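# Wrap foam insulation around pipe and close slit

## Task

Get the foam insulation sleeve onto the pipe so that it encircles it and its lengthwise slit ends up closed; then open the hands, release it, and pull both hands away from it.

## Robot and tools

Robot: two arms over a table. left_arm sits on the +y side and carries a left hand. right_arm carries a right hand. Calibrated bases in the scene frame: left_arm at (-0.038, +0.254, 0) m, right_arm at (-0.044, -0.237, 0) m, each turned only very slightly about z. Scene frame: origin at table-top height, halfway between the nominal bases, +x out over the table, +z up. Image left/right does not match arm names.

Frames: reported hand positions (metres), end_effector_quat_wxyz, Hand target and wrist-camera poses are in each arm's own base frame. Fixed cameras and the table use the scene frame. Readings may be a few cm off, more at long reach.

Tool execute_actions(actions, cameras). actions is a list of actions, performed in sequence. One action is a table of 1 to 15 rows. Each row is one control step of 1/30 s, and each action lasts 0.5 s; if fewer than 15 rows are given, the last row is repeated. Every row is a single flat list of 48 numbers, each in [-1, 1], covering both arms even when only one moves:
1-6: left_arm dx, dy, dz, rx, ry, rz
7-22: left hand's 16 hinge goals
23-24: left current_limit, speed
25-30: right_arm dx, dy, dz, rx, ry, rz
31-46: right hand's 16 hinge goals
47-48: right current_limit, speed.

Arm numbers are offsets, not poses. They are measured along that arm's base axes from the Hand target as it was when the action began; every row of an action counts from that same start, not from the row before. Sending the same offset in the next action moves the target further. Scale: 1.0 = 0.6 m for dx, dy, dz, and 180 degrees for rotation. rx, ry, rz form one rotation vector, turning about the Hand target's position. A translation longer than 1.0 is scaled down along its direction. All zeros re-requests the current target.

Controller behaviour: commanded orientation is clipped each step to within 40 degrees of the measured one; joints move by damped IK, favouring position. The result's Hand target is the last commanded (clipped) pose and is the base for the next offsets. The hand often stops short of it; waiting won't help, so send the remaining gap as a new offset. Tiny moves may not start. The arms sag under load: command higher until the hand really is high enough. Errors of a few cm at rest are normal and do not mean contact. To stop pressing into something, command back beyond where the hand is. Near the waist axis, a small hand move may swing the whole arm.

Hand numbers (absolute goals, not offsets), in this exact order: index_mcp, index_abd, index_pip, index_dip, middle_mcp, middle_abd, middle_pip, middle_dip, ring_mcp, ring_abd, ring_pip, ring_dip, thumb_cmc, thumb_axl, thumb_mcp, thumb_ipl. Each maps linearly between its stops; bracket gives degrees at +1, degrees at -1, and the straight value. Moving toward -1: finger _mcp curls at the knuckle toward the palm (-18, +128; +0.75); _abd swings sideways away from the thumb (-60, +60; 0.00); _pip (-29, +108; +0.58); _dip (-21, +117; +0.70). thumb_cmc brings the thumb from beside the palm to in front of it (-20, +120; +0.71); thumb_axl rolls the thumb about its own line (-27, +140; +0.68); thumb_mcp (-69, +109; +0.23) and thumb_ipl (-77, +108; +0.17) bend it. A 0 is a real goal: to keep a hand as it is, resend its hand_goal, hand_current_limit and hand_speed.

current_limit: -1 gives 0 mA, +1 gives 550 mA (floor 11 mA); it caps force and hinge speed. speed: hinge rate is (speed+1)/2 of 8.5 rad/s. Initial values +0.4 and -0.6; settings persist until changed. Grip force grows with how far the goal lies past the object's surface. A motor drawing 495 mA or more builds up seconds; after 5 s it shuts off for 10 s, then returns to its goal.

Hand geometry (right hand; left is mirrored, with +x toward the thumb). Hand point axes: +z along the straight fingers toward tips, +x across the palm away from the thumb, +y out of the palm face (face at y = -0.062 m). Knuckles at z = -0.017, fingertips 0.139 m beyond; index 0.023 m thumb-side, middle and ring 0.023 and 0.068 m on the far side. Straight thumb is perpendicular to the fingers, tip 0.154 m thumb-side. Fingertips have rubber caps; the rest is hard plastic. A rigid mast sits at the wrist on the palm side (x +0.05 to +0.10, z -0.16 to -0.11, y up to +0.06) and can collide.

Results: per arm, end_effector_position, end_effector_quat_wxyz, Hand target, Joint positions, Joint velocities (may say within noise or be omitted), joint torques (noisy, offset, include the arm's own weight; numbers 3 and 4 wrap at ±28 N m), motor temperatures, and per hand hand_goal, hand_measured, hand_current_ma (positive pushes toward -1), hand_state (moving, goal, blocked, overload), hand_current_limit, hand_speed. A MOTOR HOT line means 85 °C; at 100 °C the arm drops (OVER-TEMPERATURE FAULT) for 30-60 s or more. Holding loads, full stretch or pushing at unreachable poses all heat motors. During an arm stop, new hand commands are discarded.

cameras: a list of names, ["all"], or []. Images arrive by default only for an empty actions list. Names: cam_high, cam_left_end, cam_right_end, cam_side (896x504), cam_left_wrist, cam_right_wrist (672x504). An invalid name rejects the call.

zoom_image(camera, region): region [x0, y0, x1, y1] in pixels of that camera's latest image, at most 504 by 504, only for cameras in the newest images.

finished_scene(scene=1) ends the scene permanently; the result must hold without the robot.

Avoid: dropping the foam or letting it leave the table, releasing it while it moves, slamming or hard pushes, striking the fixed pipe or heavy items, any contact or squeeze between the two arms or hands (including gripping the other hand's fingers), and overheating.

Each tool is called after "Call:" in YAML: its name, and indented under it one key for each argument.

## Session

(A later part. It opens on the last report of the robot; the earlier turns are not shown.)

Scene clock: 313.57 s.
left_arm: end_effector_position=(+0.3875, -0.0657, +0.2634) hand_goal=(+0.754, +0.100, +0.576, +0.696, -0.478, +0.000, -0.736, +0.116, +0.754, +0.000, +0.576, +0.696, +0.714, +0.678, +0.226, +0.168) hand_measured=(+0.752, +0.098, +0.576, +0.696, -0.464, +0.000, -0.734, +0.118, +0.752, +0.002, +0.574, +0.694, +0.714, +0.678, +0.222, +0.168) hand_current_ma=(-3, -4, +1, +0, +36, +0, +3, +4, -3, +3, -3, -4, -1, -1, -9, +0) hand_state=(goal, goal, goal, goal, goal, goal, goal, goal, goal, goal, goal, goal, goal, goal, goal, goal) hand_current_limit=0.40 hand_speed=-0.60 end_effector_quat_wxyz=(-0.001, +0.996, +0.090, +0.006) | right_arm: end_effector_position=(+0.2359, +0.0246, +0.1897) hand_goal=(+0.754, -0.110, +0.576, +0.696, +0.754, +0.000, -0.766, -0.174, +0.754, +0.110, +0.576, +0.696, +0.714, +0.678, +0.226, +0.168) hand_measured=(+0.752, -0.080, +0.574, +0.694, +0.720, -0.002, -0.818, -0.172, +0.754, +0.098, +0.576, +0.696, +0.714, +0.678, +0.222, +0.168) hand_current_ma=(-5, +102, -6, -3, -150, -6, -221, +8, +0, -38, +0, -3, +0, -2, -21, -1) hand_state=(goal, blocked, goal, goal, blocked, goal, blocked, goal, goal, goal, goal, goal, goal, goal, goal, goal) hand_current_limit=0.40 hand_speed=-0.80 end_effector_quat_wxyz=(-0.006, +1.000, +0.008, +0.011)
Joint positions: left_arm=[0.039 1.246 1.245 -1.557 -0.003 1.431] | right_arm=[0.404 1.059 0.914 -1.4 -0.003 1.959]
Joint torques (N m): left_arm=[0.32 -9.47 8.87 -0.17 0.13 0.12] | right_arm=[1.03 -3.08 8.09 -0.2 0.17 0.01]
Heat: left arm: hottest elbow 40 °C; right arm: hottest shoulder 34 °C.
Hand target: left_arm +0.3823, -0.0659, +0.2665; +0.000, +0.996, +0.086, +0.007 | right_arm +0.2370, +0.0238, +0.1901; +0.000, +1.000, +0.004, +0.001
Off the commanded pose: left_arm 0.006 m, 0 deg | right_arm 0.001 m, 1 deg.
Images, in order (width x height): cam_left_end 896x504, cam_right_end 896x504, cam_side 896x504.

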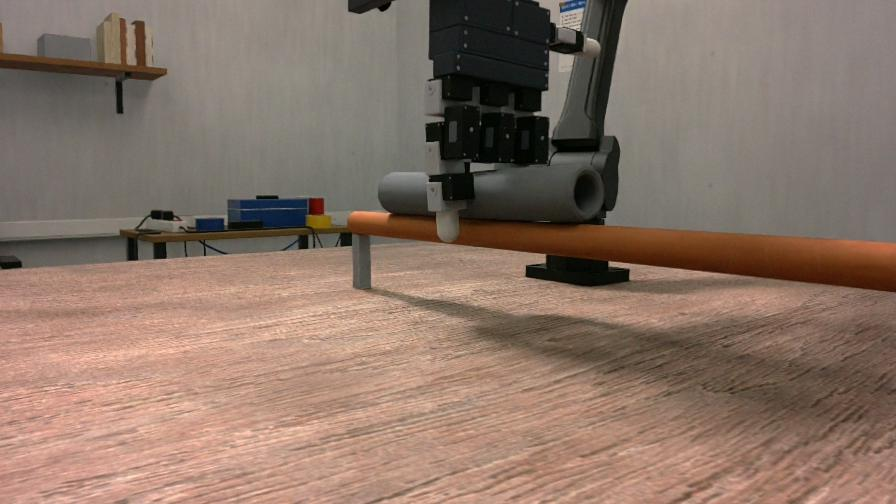

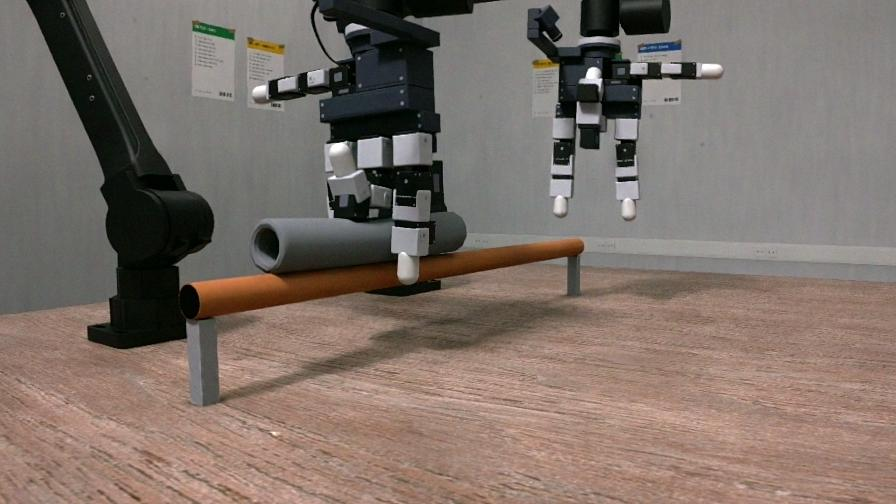

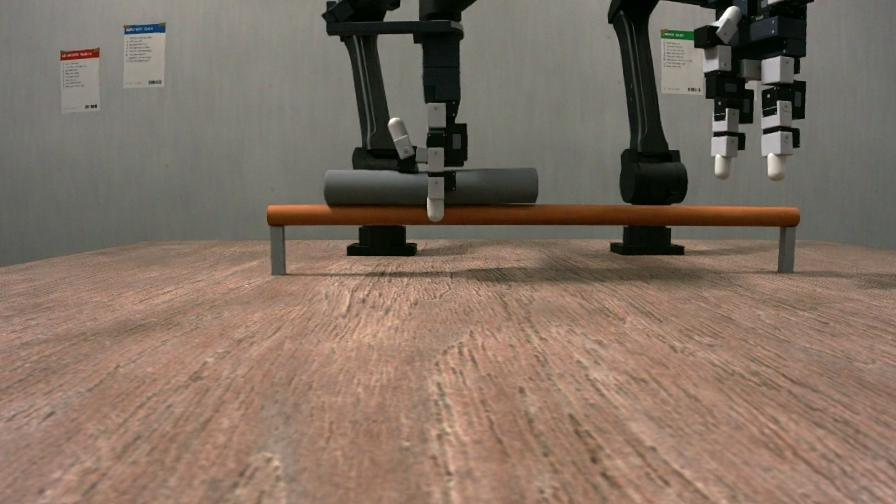

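Call:
execute_actions:
  actions:
    - [[0,0,0,0,0,0,0.754,0.1,0.576,0.696,-0.479,0,-0.737,0.116,0.754,0,0.576,0.696,0.714,0.678,0.226,0.168,0.4,-0.6,-0.004,0,0.012,0,0,0,0.754,-0.12,0.576,0.696,0.754,0,-0.766,-0.174,0.754,0.12,0.576,0.696,0.714,0.678,0.226,0.168,0.2,-0.8]]
    - [[0,0,0,0,0,0,0.754,0.1,0.576,0.696,-0.479,0,-0.737,0.116,0.754,0,0.576,0.696,0.714,0.678,0.226,0.168,0.4,-0.6,0,0,0,0,0,0,0.754,-0.2,0.576,0.696,0.754,0,-0.766,-0.174,0.754,0.2,0.576,0.696,0.714,0.678,0.226,0.168,0.2,-0.8]]
    - [[0,0,0,0,0,0,0.754,0.1,0.576,0.696,-0.479,0,-0.737,0.116,0.754,0,0.576,0.696,0.714,0.678,0.226,0.168,0.4,-0.6,0,0,0.035,0,0,0,0.754,-0.2,0.576,0.696,0.754,0,-0.766,-0.174,0.754,0.2,0.576,0.696,0.714,0.678,0.226,0.168,0.2,-0.8]]
  cameras: ["cam_right_end","cam_left_end","cam_side"]

Call:
zoom_image:
  camera: "cam_right_end"
  region: [240, 200, 290, 270]

Scene clock: 315.63 s.
left_arm: end_effector_position=(+0.3875, -0.0657, +0.2634) hand_goal=(+0.754, +0.100, +0.576, +0.696, -0.478, +0.000, -0.736, +0.116, +0.754, +0.000, +0.576, +0.696, +0.714, +0.678, +0.226, +0.168) hand_measured=(+0.752, +0.098, +0.576, +0.696, -0.464, +0.000, -0.734, +0.118, +0.752, +0.002, +0.574, +0.694, +0.714, +0.678, +0.222, +0.168) hand_current_ma=(-3, -4, +1, +0, +36, +0, +3, +4, -3, +3, -3, -4, -1, -1, -9, +0) hand_state=(goal, goal, goal, goal, goal, goal, goal, goal, goal, goal, goal, goal, goal, goal, goal, goal) hand_current_limit=0.40 hand_speed=-0.60 end_effector_quat_wxyz=(-0.001, +0.996, +0.090, +0.006) | right_arm: end_effector_position=(+0.2256, +0.0198, +0.2034) hand_goal=(+0.754, -0.200, +0.576, +0.696, +0.754, +0.000, -0.766, -0.174, +0.754, +0.200, +0.576, +0.696, +0.714, +0.678, +0.226, +0.168) hand_measured=(+0.754, -0.124, +0.576, +0.694, +0.728, +0.000, -0.782, -0.172, +0.762, +0.096, +0.580, +0.696, +0.714, +0.678, +0.222, +0.168) hand_current_ma=(+0, +287, -2, -3, -111, -2, -57, +8, +27, -330, +10, +0, +0, -2, -21, -1) hand_state=(goal, blocked, goal, goal, blocked, goal, goal, goal, goal, blocked, goal, goal, goal, goal, goal, goal) hand_current_limit=0.20 hand_speed=-0.80 end_effector_quat_wxyz=(+0.005, +1.000, +0.008, -0.012)
Joint positions: left_arm=[0.039 1.246 1.245 -1.557 -0.003 1.431] | right_arm=[0.404 1.059 0.942 -1.48 -0.001 1.959]
Joint torques (N m): left_arm=[0.5 -9.76 8.94 -0.23 0.13 0.11] | right_arm=[1.08 -4.54 10.73 -0.14 0.08 0.04]
Heat: left arm: hottest elbow 40 °C; right arm: hottest shoulder 34 °C.
Hand target: left_arm +0.3823, -0.0659, +0.2665; +0.000, +0.996, +0.086, +0.007 | right_arm +0.2346, +0.0238, +0.2184; +0.000, +1.000, +0.004, +0.001
Off the commanded pose: left_arm 0.006 m, 0 deg | right_arm 0.018 m, 2 deg.
Images, in order (width x height): cam_left_end 896x504, cam_right_end 896x504, cam_side 896x504.

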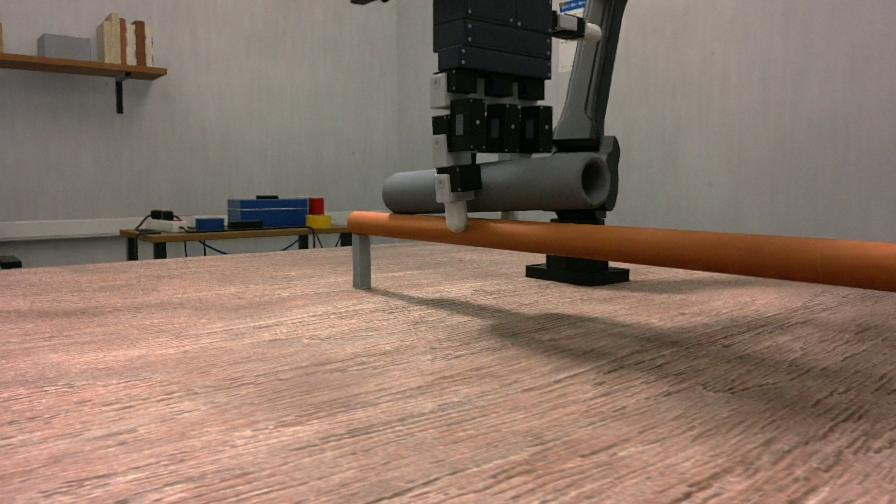

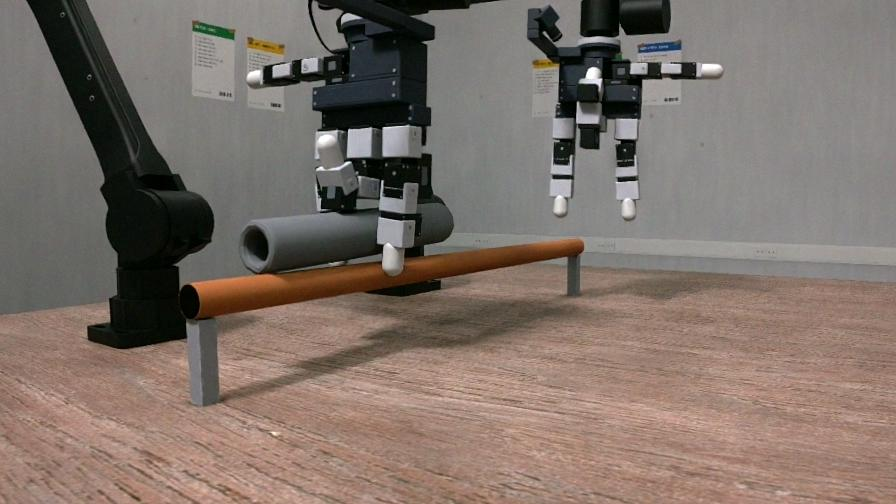

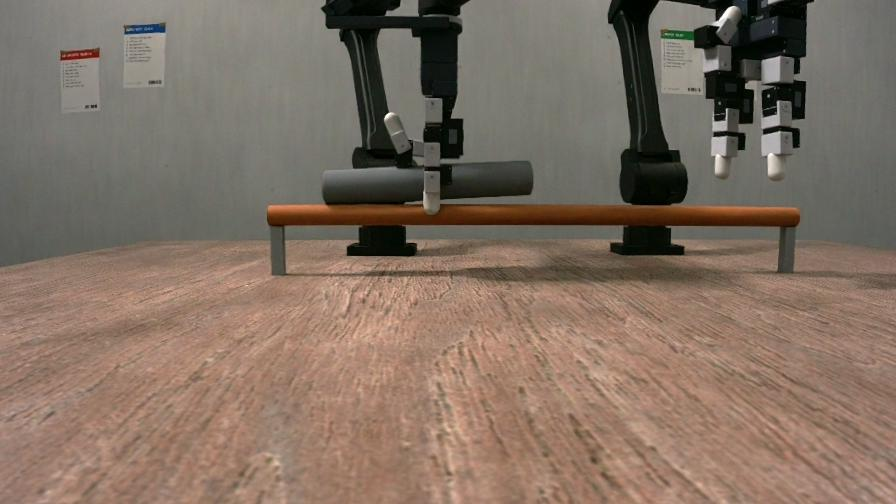

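Scaled by 7.200 from the camera's 896x504 image, which has a finer 1280x720 frame.

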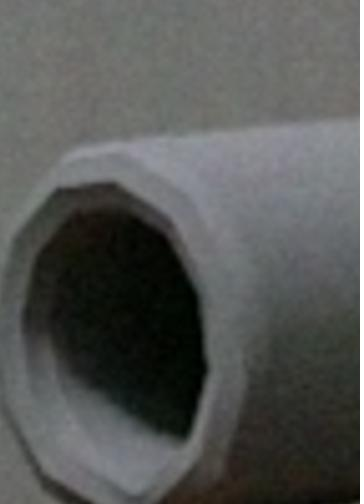

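Call:
execute_actions:
  actions:
    - [[0,0,0,0,0,0,0.754,0.1,0.576,0.696,-0.479,0,-0.737,0.116,0.754,0,0.576,0.696,0.714,0.678,0.226,0.168,0.4,-0.6,0.004,-0.02,0.035,0,0,0,0.754,-0.22,0.576,0.696,0.754,0,-0.766,-0.174,0.754,0.22,0.576,0.696,0.714,0.678,0.226,0.168,0.2,-0.8]]
    - [[0,0,0,0,0,0,0.754,0.1,0.576,0.696,-0.479,0,-0.737,0.116,0.754,0,0.576,0.696,0.714,0.678,0.226,0.168,0.4,-0.6,0.004,-0.03,0.025,0,0,0,0.754,-0.22,0.576,0.696,0.754,0,-0.766,-0.174,0.754,0.22,0.576,0.696,0.714,0.678,0.226,0.168,0.2,-0.8]]
    - [[0,0,0,0,0,0,0.754,0.1,0.576,0.696,-0.479,0,-0.737,0.116,0.754,0,0.576,0.696,0.714,0.678,0.226,0.168,0.4,-0.6,0,-0.03,0,0,0,0,0.754,-0.22,0.576,0.696,0.754,0,-0.766,-0.174,0.754,0.22,0.576,0.696,0.714,0.678,0.226,0.168,0.2,-0.8]]
  cameras: ["cam_right_end","cam_left_end","cam_side"]

Call:
zoom_image:
  camera: "cam_right_end"
  region: [200, 180, 290, 290]

Scene clock: 317.93 s.
left_arm: end_effector_position=(+0.3875, -0.0657, +0.2634) hand_goal=(+0.754, +0.100, +0.576, +0.696, -0.478, +0.000, -0.736, +0.116, +0.754, +0.000, +0.576, +0.696, +0.714, +0.678, +0.226, +0.168) hand_measured=(+0.752, +0.098, +0.576, +0.696, -0.464, +0.000, -0.734, +0.118, +0.752, +0.002, +0.574, +0.694, +0.714, +0.678, +0.222, +0.168) hand_current_ma=(-3, -4, +1, +0, +36, +0, +3, +4, -3, +3, -3, -4, -1, -1, -9, +0) hand_state=(goal, goal, goal, goal, goal, goal, goal, goal, goal, goal, goal, goal, goal, goal, goal, goal) hand_current_limit=0.40 hand_speed=-0.60 end_effector_quat_wxyz=(-0.001, +0.996, +0.090, +0.006) | right_arm: end_effector_position=(+0.2326, -0.0237, +0.2381) hand_goal=(+0.754, -0.220, +0.576, +0.696, +0.754, +0.000, -0.766, -0.174, +0.754, +0.220, +0.576, +0.696, +0.714, +0.678, +0.226, +0.168) hand_measured=(+0.756, -0.130, +0.576, +0.696, +0.738, +0.000, -0.776, -0.172, +0.762, +0.096, +0.580, +0.696, +0.714, +0.678, +0.222, +0.168) hand_current_ma=(+4, +330, +0, -3, -64, -2, -34, +8, +27, -330, +10, +0, +0, -2, -21, -1) hand_state=(goal, blocked, goal, goal, goal, goal, goal, goal, goal, blocked, goal, goal, goal, goal, goal, goal) hand_current_limit=0.20 hand_speed=-0.80 end_effector_quat_wxyz=(+0.006, +1.000, +0.004, -0.019)
Joint positions: left_arm=[0.039 1.246 1.245 -1.557 -0.003 1.431] | right_arm=[0.24 1.044 1.022 -1.589 0.002 1.804]
Joint torques (N m): left_arm=[0.44 -9.52 8.88 -0.14 0.12 0.13] | right_arm=[0.73 -5.71 10.32 -0.12 0.02 -0.12]
Heat: left arm: hottest elbow 40 °C; right arm: hottest shoulder 34 °C.
Hand target: left_arm +0.3823, -0.0659, +0.2665; +0.000, +0.996, +0.086, +0.007 | right_arm +0.2394, -0.0241, +0.2544; +0.000, +1.000, +0.004, +0.001
Off the commanded pose: left_arm 0.006 m, 0 deg | right_arm 0.018 m, 2 deg.
Images, in order (width x height): cam_left_end 896x504, cam_right_end 896x504, cam_side 896x504.

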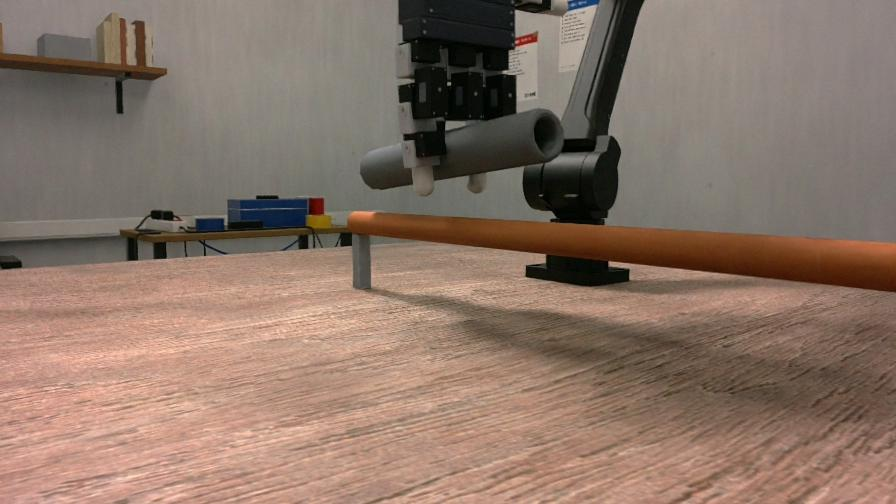

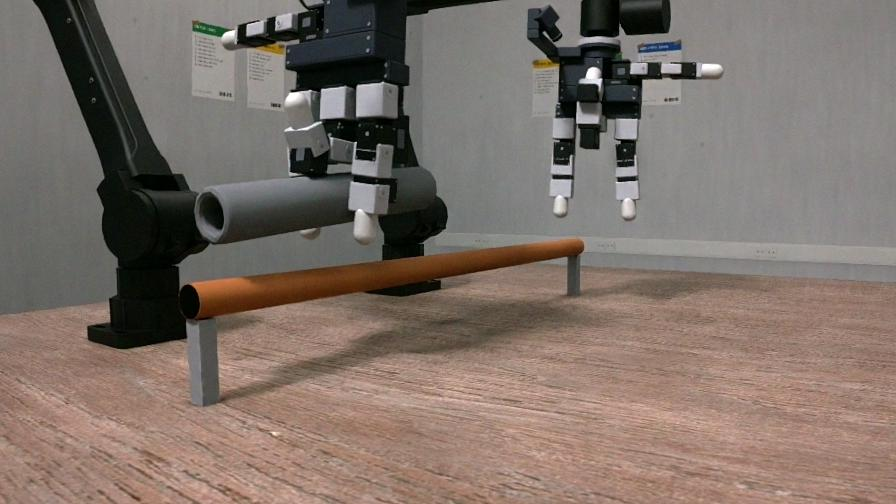

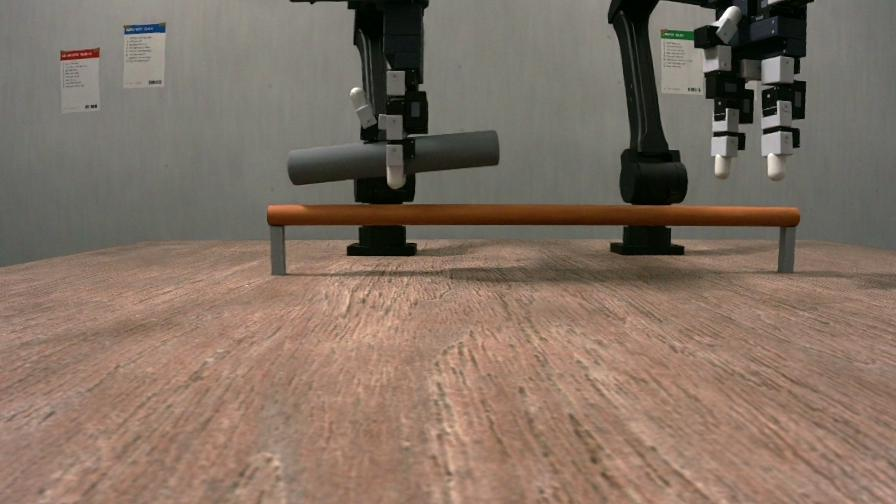

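Scaled by 4.582 from the camera's 896x504 image, which has a finer 1280x720 frame.

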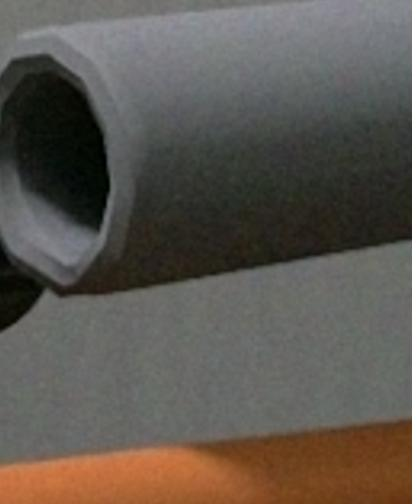

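Call:
execute_actions:
  actions:
    - [[0,0,0.02,0,0,0.16,0.754,0,0.576,0.696,-0.479,0,-0.737,0.116,0.754,0,0.576,0.696,0.714,0.678,0.226,0.168,0.4,-0.6,0,0,0,0,0,0,0.754,-0.22,0.576,0.696,0.754,0,-0.766,-0.174,0.754,0.22,0.576,0.696,0.714,0.678,0.226,0.168,0.2,-0.8]]
    - [[0,0,0.02,0,0,0.16,0.754,0,0.576,0.696,0.3,0,-0.2,0.4,0.2,0,0,0.4,0.714,0.678,0.226,0.168,0.4,-0.6,0,0,0,0,0,0,0.754,-0.22,0.576,0.696,0.754,0,-0.766,-0.174,0.754,0.22,0.576,0.696,0.714,0.678,0.226,0.168,0.2,-0.8]]
    - [[0,0,0,0,0,0.16,0.754,0,0.576,0.696,0.754,0,0.576,0.696,-0.479,0,-0.737,0.116,0.714,0.678,0.226,0.168,0.4,-0.6,0,0,0,0,0,0,0.754,-0.22,0.576,0.696,0.754,0,-0.766,-0.174,0.754,0.22,0.576,0.696,0.714,0.678,0.226,0.168,0.2,-0.8]]
  cameras: ["cam_right_end","cam_side"]

Scene clock: 320.77 s.
left_arm: end_effector_position=(+0.3720, -0.0610, +0.2696) hand_goal=(+0.754, +0.000, +0.576, +0.696, +0.754, +0.000, +0.576, +0.696, -0.478, +0.000, -0.736, +0.116, +0.714, +0.678, +0.226, +0.168) hand_measured=(+0.752, +0.004, +0.576, +0.696, +0.750, +0.000, +0.572, +0.694, -0.460, +0.002, -0.732, +0.118, +0.712, +0.678, +0.222, +0.168) hand_current_ma=(-3, +4, +1, +0, -9, +0, -6, -4, +45, +3, +5, +4, -1, -1, -9, +0) hand_state=(goal, goal, goal, goal, goal, goal, goal, goal, goal, goal, goal, goal, goal, goal, goal, goal) hand_current_limit=0.40 hand_speed=-0.60 end_effector_quat_wxyz=(-0.019, +0.670, +0.742, -0.006) | right_arm: end_effector_position=(+0.2327, -0.0238, +0.2381) hand_goal=(+0.754, -0.220, +0.576, +0.696, +0.754, +0.000, -0.766, -0.174, +0.754, +0.220, +0.576, +0.696, +0.714, +0.678, +0.226, +0.168) hand_measured=(+0.756, -0.130, +0.576, +0.696, +0.738, +0.000, -0.776, -0.172, +0.762, +0.096, +0.580, +0.696, +0.714, +0.678, +0.222, +0.168) hand_current_ma=(+4, +330, +0, -3, -64, -2, -34, +8, +27, -330, +10, +0, +0, -2, -21, -1) hand_state=(goal, blocked, goal, goal, goal, goal, goal, goal, goal, blocked, goal, goal, goal, goal, goal, goal) hand_current_limit=0.20 hand_speed=-0.80 end_effector_quat_wxyz=(+0.006, +1.000, +0.004, -0.019)
Joint positions: left_arm=[-0.309 1.158 1.197 -1.649 -0.004 -0.411] | right_arm=[0.24 1.044 1.022 -1.589 0.002 1.803]
Joint torques (N m): left_arm=[-0.32 -6.65 13.5 -0.16 -0.31 -0.04] | right_arm=[0.5 -5.48 10.32 -0.1 0 -0.11]
Heat: left arm: hottest elbow 40 °C; right arm: hottest shoulder 34 °C.
Hand target: left_arm +0.3825, -0.0658, +0.2904; -0.004, +0.667, +0.745, +0.005 | right_arm +0.2394, -0.0241, +0.2544; +0.000, +1.000, +0.004, +0.001
Off the commanded pose: left_arm 0.024 m, 2 deg | right_arm 0.018 m, 2 deg.
Images, in order (width x height): cam_right_end 896x504, cam_side 896x504.

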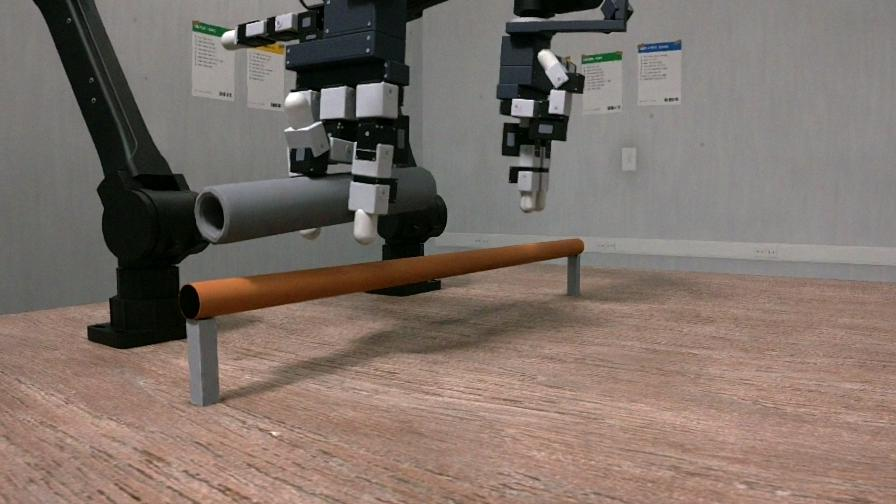

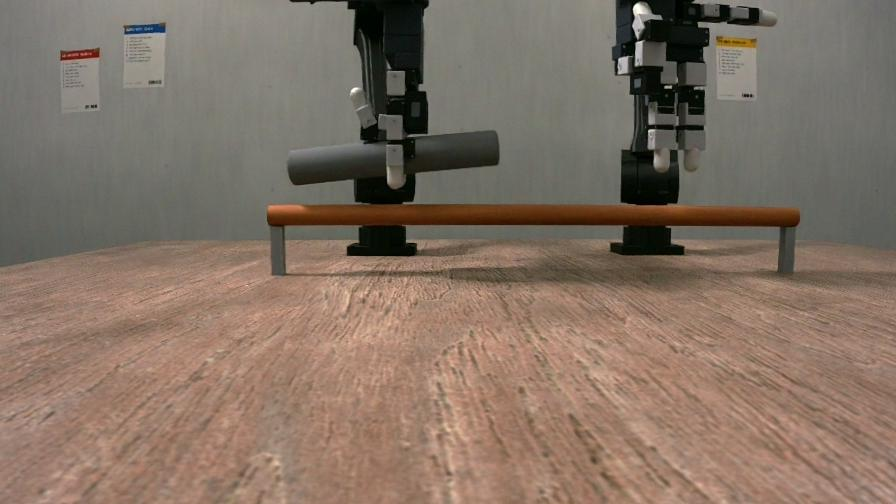

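Call:
execute_actions:
  actions:
    - [[0,0.04,0,0,0,0.155,0.754,0,0.576,0.696,0.754,0,0.576,0.696,-0.479,0,-0.737,0.116,0.714,0.678,0.226,0.168,0.4,-0.6,0,0,0,0,0,0,0.754,-0.22,0.576,0.696,0.754,0,-0.766,-0.174,0.754,0.22,0.576,0.696,0.714,0.678,0.226,0.168,0.2,-0.8]]
    - [[0,0.04,0,0,0,0.155,0.754,0,0.576,0.696,0.754,0,0.576,0.696,-0.479,0,-0.737,0.116,0.714,0.678,0.226,0.168,0.4,-0.6,0,0,0,0,0,0,0.754,-0.22,0.576,0.696,0.754,0,-0.766,-0.174,0.754,0.22,0.576,0.696,0.714,0.678,0.226,0.168,0.2,-0.8]]
    - [[0,0.04,0,0,0,0.14,0.754,0,0.576,0.696,0.754,0,0.576,0.696,-0.479,0,-0.737,0.116,0.714,0.678,0.226,0.168,0.4,-0.6,0,0,0,0,0,0,0.754,-0.22,0.576,0.696,0.754,0,-0.766,-0.174,0.754,0.22,0.576,0.696,0.714,0.678,0.226,0.168,0.2,-0.8]]
  cameras: ["cam_right_end","cam_side"]

Scene clock: 323.23 s.
left_arm: end_effector_position=(+0.3692, +0.0072, +0.2719) hand_goal=(+0.754, +0.000, +0.576, +0.696, +0.754, +0.000, +0.576, +0.696, -0.478, +0.000, -0.736, +0.116, +0.714, +0.678, +0.226, +0.168) hand_measured=(+0.752, +0.002, +0.576, +0.696, +0.752, +0.000, +0.574, +0.694, -0.462, +0.002, -0.734, +0.118, +0.712, +0.678, +0.222, +0.168) hand_current_ma=(-3, +3, +1, +0, -4, +0, -4, -4, +42, +3, +3, +4, -1, -1, -9, +0) hand_state=(goal, goal, goal, goal, goal, goal, goal, goal, goal, goal, goal, goal, goal, goal, goal, goal) hand_current_limit=0.40 hand_speed=-0.60 end_effector_quat_wxyz=(-0.031, +0.030, +0.999, +0.003) | right_arm: end_effector_position=(+0.2327, -0.0238, +0.2381) hand_goal=(+0.754, -0.220, +0.576, +0.696, +0.754, +0.000, -0.766, -0.174, +0.754, +0.220, +0.576, +0.696, +0.714, +0.678, +0.226, +0.168) hand_measured=(+0.756, -0.130, +0.576, +0.696, +0.738, +0.000, -0.776, -0.172, +0.762, +0.096, +0.580, +0.696, +0.714, +0.678, +0.222, +0.168) hand_current_ma=(+4, +330, +0, -3, -64, -2, -34, +8, +27, -330, +10, +0, +0, -2, -21, -1) hand_state=(goal, blocked, goal, goal, goal, goal, goal, goal, goal, blocked, goal, goal, goal, goal, goal, goal) hand_current_limit=0.20 hand_speed=-0.80 end_effector_quat_wxyz=(+0.006, +1.000, +0.004, -0.019)
Joint positions: left_arm=[-0.198 1.409 1.414 -1.638 0.005 -1.708] | right_arm=[0.24 1.044 1.022 -1.589 0.002 1.803]
Joint torques (N m): left_arm=[0.32 -10.4 13.82 -0.29 -0.3 -0.16] | right_arm=[0.56 -5.6 10.39 -0.12 -0.01 -0.1]
Heat: left arm: hottest elbow 40 °C; right arm: hottest shoulder 34 °C.
Hand target: left_arm +0.3824, +0.0061, +0.2905; -0.007, +0.023, +1.000, +0.001 | right_arm +0.2394, -0.0241, +0.2544; +0.000, +1.000, +0.004, +0.001
Off the commanded pose: left_arm 0.023 m, 3 deg | right_arm 0.018 m, 2 deg.
Images, in order (width x height): cam_right_end 896x504, cam_side 896x504.

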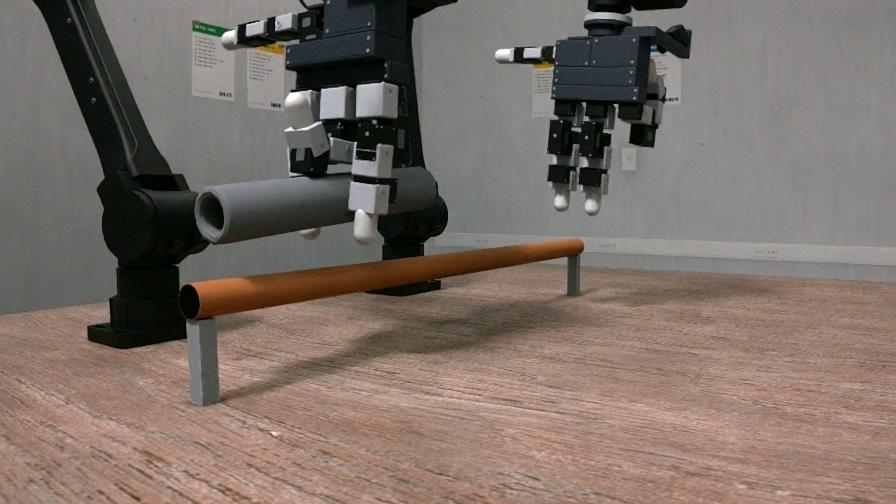

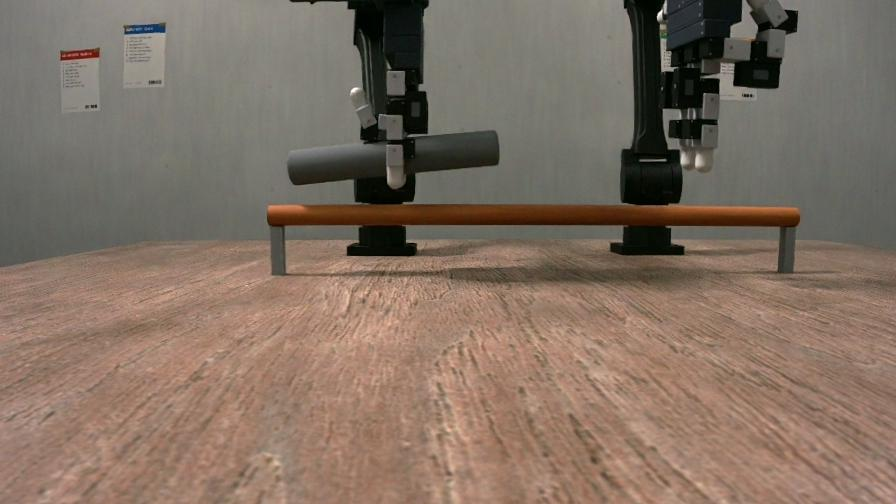

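Call:
execute_actions:
  actions:
    - [[0,-0.05,0.0,-0.15,0,0,0.754,0,0.576,0.696,0.754,0,0.576,0.696,-0.479,0,-0.737,0.116,0.714,0.678,0.226,0.168,0.4,-0.6,0,0,0,0,0,0,0.754,-0.22,0.576,0.696,0.754,0,-0.766,-0.174,0.754,0.22,0.576,0.696,0.714,0.678,0.226,0.168,0.2,-0.8]]
    - [[0,-0.09,0.0,-0.15,0,0,0.754,0,0.576,0.696,0.754,0,0.576,0.696,-0.479,0,-0.737,0.116,0.714,0.678,0.226,0.168,0.4,-0.6,0,0,0,0,0,0,0.754,-0.22,0.576,0.696,0.754,0,-0.766,-0.174,0.754,0.22,0.576,0.696,0.714,0.678,0.226,0.168,0.2,-0.8]]
  cameras: ["cam_right_end","cam_side"]

Scene clock: 325.03 s.
left_arm: end_effector_position=(+0.3809, -0.0788, +0.2898) hand_goal=(+0.754, +0.000, +0.576, +0.696, +0.754, +0.000, +0.576, +0.696, -0.478, +0.000, -0.736, +0.116, +0.714, +0.678, +0.226, +0.168) hand_measured=(+0.744, +0.002, +0.574, +0.696, +0.744, +0.000, +0.574, +0.694, -0.466, +0.002, -0.734, +0.118, +0.710, +0.678, +0.222, +0.168) hand_current_ma=(-23, +2, -2, +0, -20, +0, -4, -4, +30, +3, +3, +3, -8, -1, -9, +0) hand_state=(goal, goal, goal, goal, goal, goal, goal, goal, goal, goal, goal, goal, goal, goal, goal, goal) hand_current_limit=0.40 hand_speed=-0.60 end_effector_quat_wxyz=(+0.007, +0.022, +0.893, -0.450) | right_arm: end_effector_position=(+0.2327, -0.0238, +0.2381) hand_goal=(+0.754, -0.220, +0.576, +0.696, +0.754, +0.000, -0.766, -0.174, +0.754, +0.220, +0.576, +0.696, +0.714, +0.678, +0.226, +0.168) hand_measured=(+0.756, -0.130, +0.576, +0.696, +0.738, +0.000, -0.776, -0.172, +0.762, +0.096, +0.580, +0.696, +0.714, +0.678, +0.222, +0.168) hand_current_ma=(+4, +330, +0, -3, -64, -2, -34, +8, +27, -330, +10, +0, +0, -2, -21, -1) hand_state=(goal, blocked, goal, goal, goal, goal, goal, goal, goal, blocked, goal, goal, goal, goal, goal, goal) hand_current_limit=0.20 hand_speed=-0.80 end_effector_quat_wxyz=(+0.006, +1.000, +0.004, -0.019)
Joint positions: left_arm=[0.025 1.397 1.451 -1.671 0.933 -1.472] | right_arm=[0.24 1.044 1.022 -1.589 0.002 1.803]
Joint torques (N m): left_arm=[0.26 -10.11 9.63 -0.39 0.74 0.06] | right_arm=[0.62 -5.36 10.36 -0.16 0.02 -0.11]
Heat: left arm: hottest elbow 40 °C; right arm: hottest shoulder 34 °C.
Hand target: left_arm +0.3824, -0.0779, +0.2904; +0.004, +0.024, +0.891, -0.453 | right_arm +0.2394, -0.0241, +0.2544; +0.000, +1.000, +0.004, +0.001
Off the commanded pose: left_arm 0.002 m, 0 deg | right_arm 0.018 m, 2 deg.
joint sent to its limit (left arm) — joint 4 (wrist pitch), lower limit. The joint targets still meet the commanded pose.
Images, in order (width x height): cam_right_end 896x504, cam_side 896x504.

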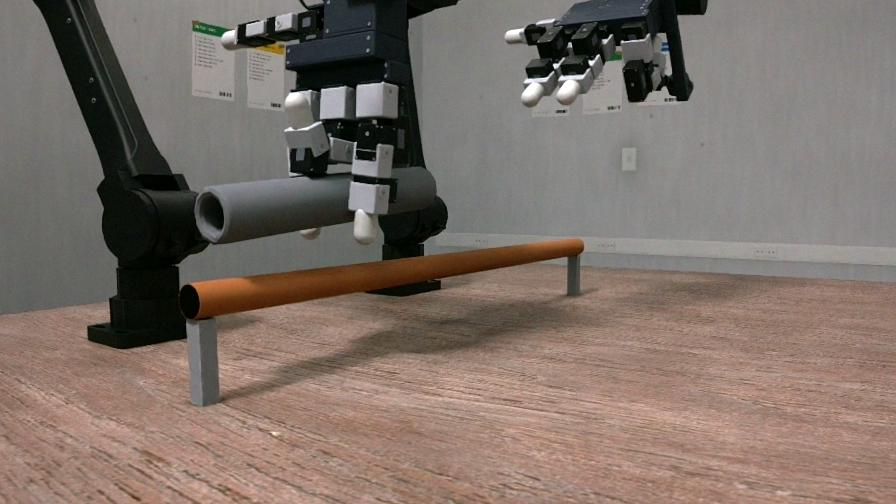

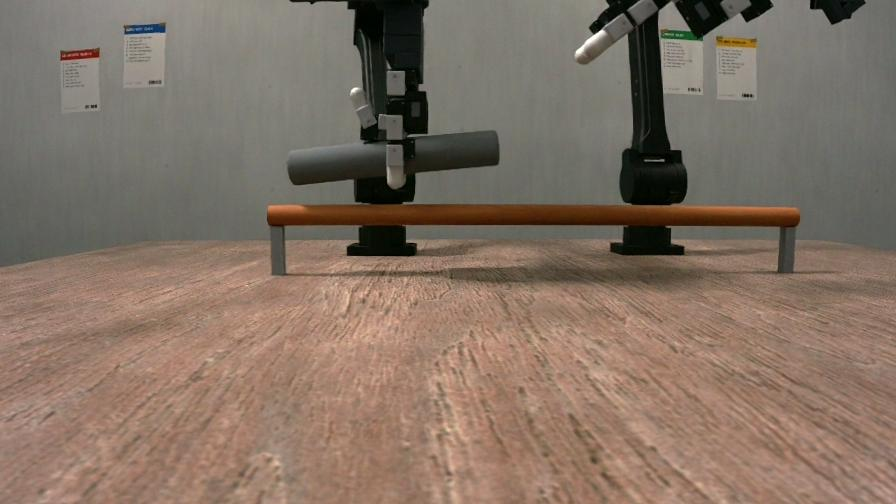

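Call:
execute_actions:
  actions:
    - [[0,-0.02,0.0,-0.15,0,0.01,0.754,-0.13,0.576,0.696,0.754,0.13,0.576,0.696,-0.479,0,-0.737,0.116,0.714,0.678,0.226,0.168,0.4,-0.6,0.006,0,0,0,0,0,0.754,-0.22,0.576,0.696,0.754,0,-0.766,-0.174,0.754,0.22,0.576,0.696,0.714,0.678,0.226,0.168,0.2,-0.8]]
  cameras: ["cam_right_end","cam_side","cam_left_wrist","cam_left_end","cam_high"]

Scene clock: 326.40 s.
left_arm: end_effector_position=(+0.3861, -0.0870, +0.2894) hand_goal=(+0.754, -0.130, +0.576, +0.696, +0.754, +0.130, +0.576, +0.696, -0.478, +0.000, -0.736, +0.116, +0.714, +0.678, +0.226, +0.168) hand_measured=(+0.740, -0.096, +0.574, +0.696, +0.742, +0.098, +0.574, +0.694, -0.472, +0.002, -0.734, +0.118, +0.708, +0.678, +0.222, +0.168) hand_current_ma=(-32, +82, -3, +0, -26, -73, -4, -4, +13, +3, +3, +3, -13, -1, -8, +0) hand_state=(goal, blocked, goal, goal, goal, blocked, goal, goal, goal, goal, goal, goal, goal, goal, goal, goal) hand_current_limit=0.40 hand_speed=-0.60 end_effector_quat_wxyz=(+0.058, -0.030, +0.777, -0.626) | right_arm: end_effector_position=(+0.2329, -0.0244, +0.2380) hand_goal=(+0.754, -0.220, +0.576, +0.696, +0.754, +0.000, -0.766, -0.174, +0.754, +0.220, +0.576, +0.696, +0.714, +0.678, +0.226, +0.168) hand_measured=(+0.756, -0.130, +0.576, +0.696, +0.738, +0.000, -0.776, -0.172, +0.762, +0.096, +0.580, +0.696, +0.714, +0.678, +0.222, +0.168) hand_current_ma=(+4, +330, +0, -3, -64, -2, -34, +8, +27, -330, +10, +0, +0, -2, -21, -1) hand_state=(goal, blocked, goal, goal, goal, goal, goal, goal, goal, blocked, goal, goal, goal, goal, goal, goal) hand_current_limit=0.20 hand_speed=-0.80 end_effector_quat_wxyz=(+0.006, +1.000, +0.004, -0.019)
Joint positions: left_arm=[0.171 1.396 1.311 -1.671 1.356 -1.326] | right_arm=[0.237 1.044 1.022 -1.589 0.002 1.8]
Joint torques (N m): left_arm=[-0.5 -10.81 8.4 -0.58 0.93 0.07] | right_arm=[0.67 -4.72 10.85 -0.02 0.01 -0.11]
Heat: left arm: hottest elbow 40 °C; right arm: hottest shoulder 34 °C.
Hand target: left_arm +0.3825, -0.0898, +0.2906; +0.017, +0.008, +0.761, -0.648 | right_arm +0.2430, -0.0242, +0.2545; +0.000, +1.000, +0.004, +0.001
Off the commanded pose: left_arm 0.005 m, 7 deg | right_arm 0.019 m, 2 deg.
joint sent to its limit (left arm) — joint 4 (wrist pitch), lower limit. The joint targets are off in orientation, not in position.
Images, in order (width x height): cam_high 896x504, cam_left_end 896x504, cam_right_end 896x504, cam_side 896x504, cam_left_wrist 672x504.

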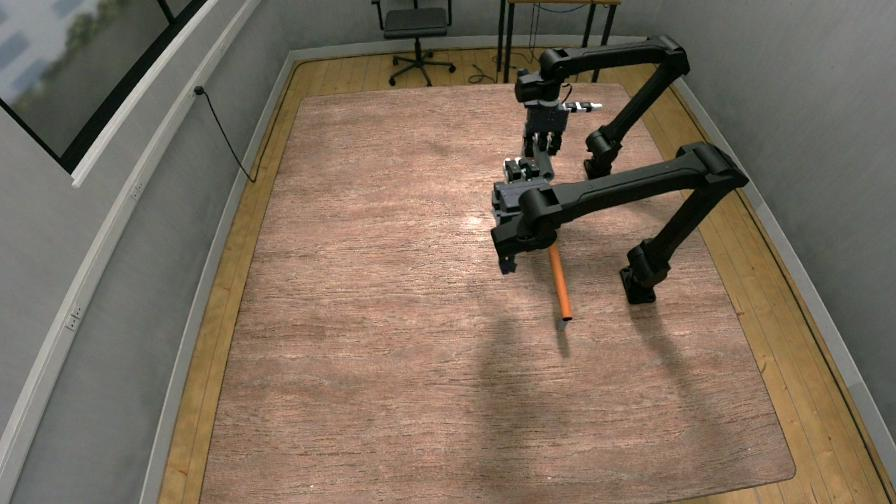

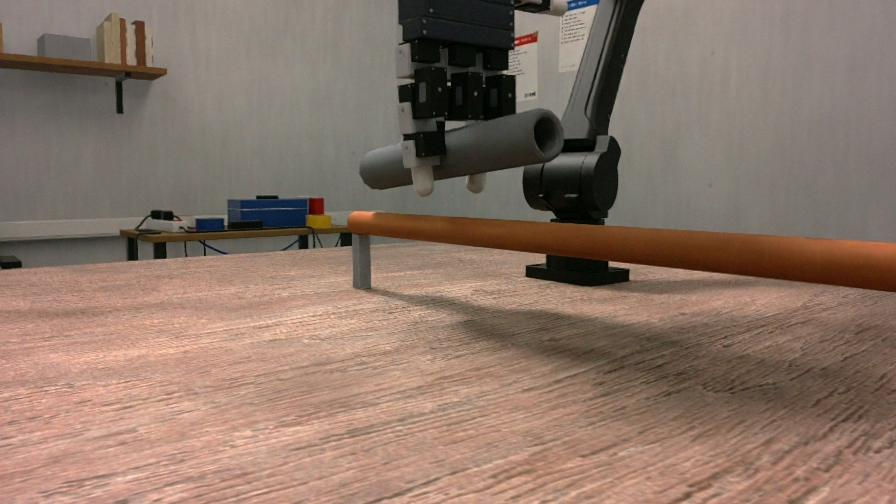

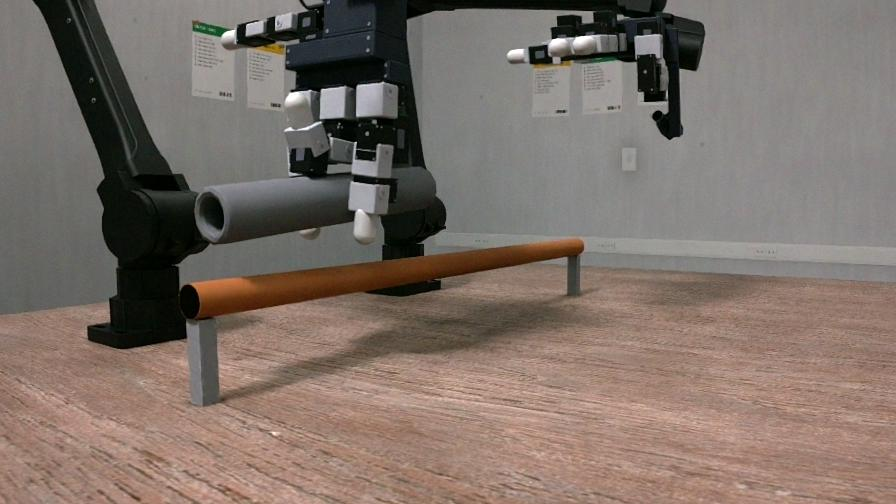

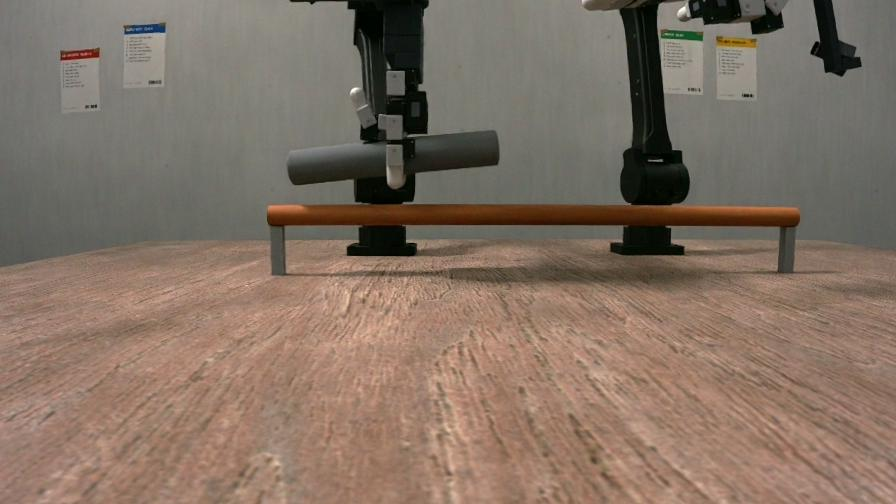

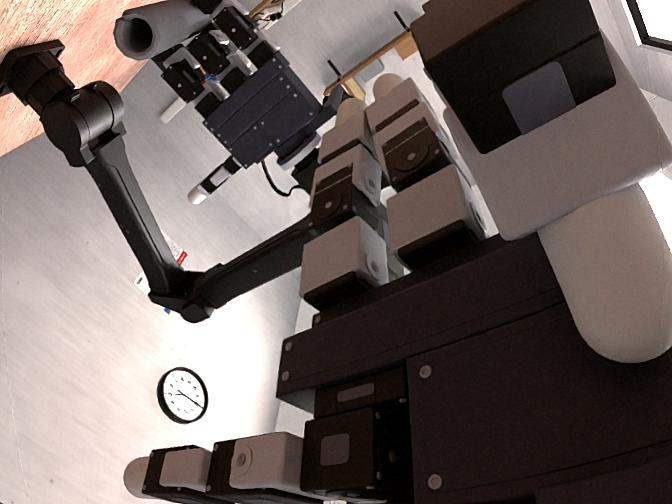

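Call:
execute_actions:
  actions:
    - [[-0.08,-0.01,-0.08,-0.0176,0.0115,-0.0035,0.754,-0.14,0.576,0.696,0.754,0.14,0.576,0.696,-0.479,0,-0.737,0.116,0.714,0.678,0.226,0.168,0.4,-0.6,0,0.03,0,0,0,0,0.754,-0.22,0.576,0.696,0.754,0,-0.766,-0.174,0.754,0.22,0.576,0.696,0.714,0.678,0.226,0.168,0.2,-0.8]]
    - [[-0.06,-0.01,-0.1,0,0,0,0.754,-0.14,0.576,0.696,0.754,0.14,0.576,0.696,-0.479,0,-0.737,0.116,0.714,0.678,0.226,0.168,0.4,-0.6,0,0.03,0,0,0,0,0.754,-0.22,0.576,0.696,0.754,0,-0.766,-0.174,0.754,0.22,0.576,0.696,0.714,0.678,0.226,0.168,0.2,-0.8]]
  cameras: ["cam_right_end","cam_side","cam_left_wrist","cam_left_end"]

Scene clock: 329.07 s.
left_arm: end_effector_position=(+0.2989, -0.1044, +0.1838) hand_goal=(+0.754, -0.140, +0.576, +0.696, +0.754, +0.140, +0.576, +0.696, -0.478, +0.000, -0.736, +0.116, +0.714, +0.678, +0.226, +0.168) hand_measured=(+0.740, -0.096, +0.574, +0.696, +0.742, +0.098, +0.574, +0.694, -0.472, +0.002, -0.734, +0.118, +0.706, +0.678, +0.222, +0.168) hand_current_ma=(-32, +113, -3, +0, -26, -103, -4, -4, +11, +3, +3, +3, -14, -1, -8, +0) hand_state=(goal, blocked, goal, goal, goal, blocked, goal, goal, goal, goal, goal, goal, goal, goal, goal, goal) hand_current_limit=0.40 hand_speed=-0.60 end_effector_quat_wxyz=(+0.026, -0.023, +0.765, -0.642) | right_arm: end_effector_position=(+0.2299, +0.0050, +0.2411) hand_goal=(+0.754, -0.220, +0.576, +0.696, +0.754, +0.000, -0.766, -0.174, +0.754, +0.220, +0.576, +0.696, +0.714, +0.678, +0.226, +0.168) hand_measured=(+0.754, -0.130, +0.576, +0.696, +0.738, +0.000, -0.776, -0.172, +0.760, +0.096, +0.580, +0.696, +0.714, +0.678, +0.222, +0.168) hand_current_ma=(+3, +330, +0, -3, -63, -2, -33, +8, +26, -330, +10, +0, +0, -2, -21, -1) hand_state=(goal, blocked, goal, goal, goal, goal, goal, goal, goal, blocked, goal, goal, goal, goal, goal, goal) hand_current_limit=0.20 hand_speed=-0.80 end_effector_quat_wxyz=(+0.005, +1.000, +0.005, -0.017)
Joint positions: left_arm=[0.171 1.337 0.926 -1.673 1.371 -1.038] | right_arm=[0.345 1.055 1.038 -1.589 -0.002 1.905]
Joint torques (N m): left_arm=[0.79 -7.65 7.56 -0.9 0.61 0.03] | right_arm=[1.79 -3.72 11.04 0.39 0.11 0.04]
Heat: left arm: hottest elbow 40 °C; right arm: hottest shoulder 34 °C.
Hand target: left_arm +0.2984, -0.1019, +0.1825; +0.000, +0.001, +0.743, -0.669 | right_arm +0.2430, +0.0118, +0.2544; +0.000, +1.000, +0.004, +0.001
Off the commanded pose: left_arm 0.003 m, 6 deg | right_arm 0.020 m, 2 deg.
joint sent to its limit (left arm) — joint 4 (wrist pitch), lower limit. The joint targets are off in orientation, not in position.
Images, in order (width x height): cam_left_end 896x504, cam_right_end 896x504, cam_side 896x504, cam_left_wrist 672x504.

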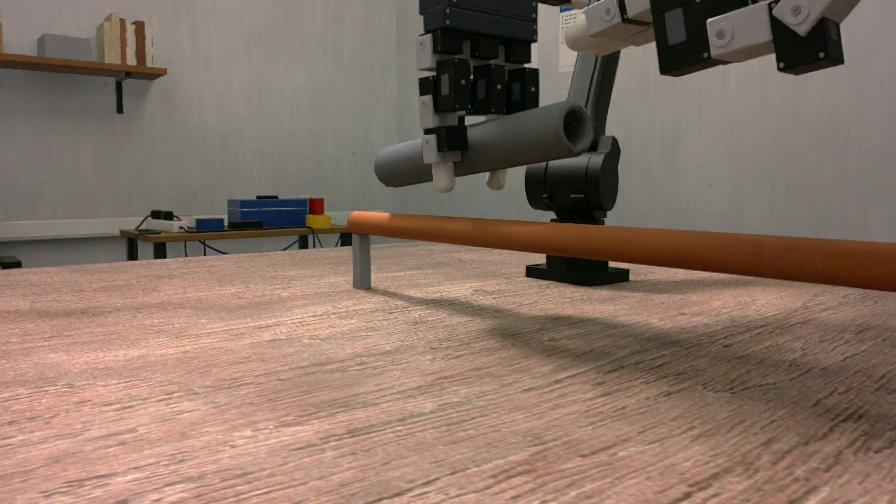

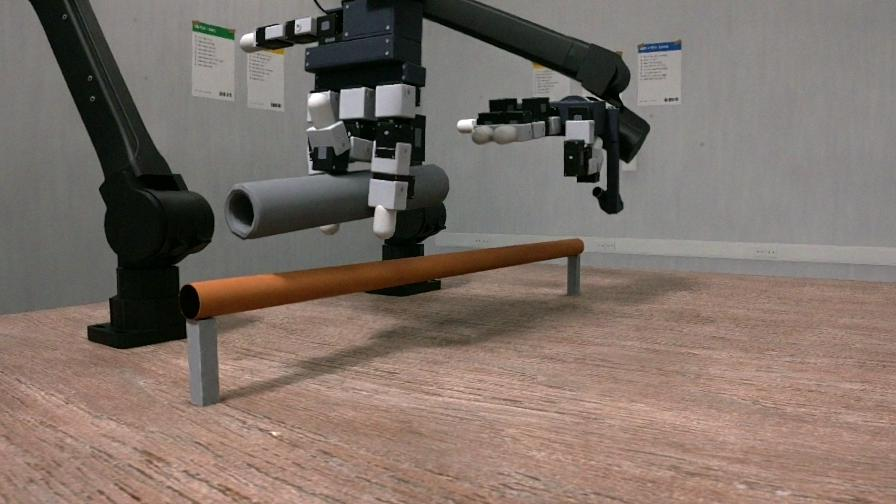

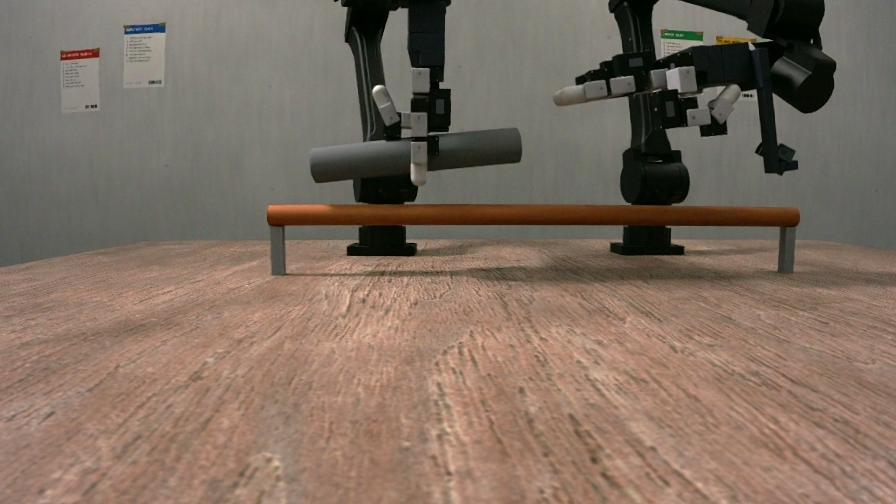

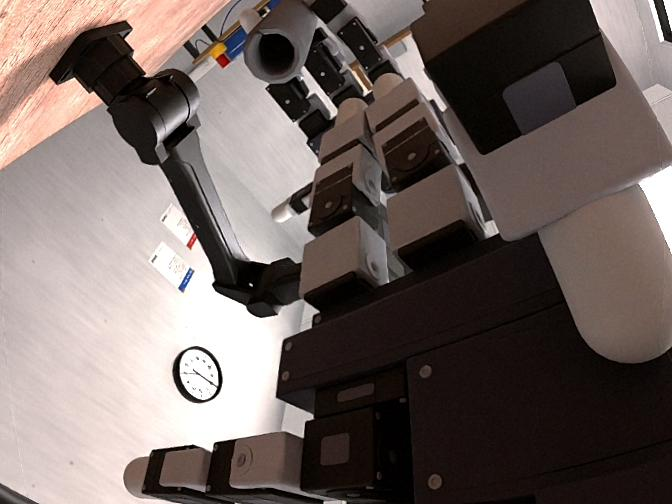

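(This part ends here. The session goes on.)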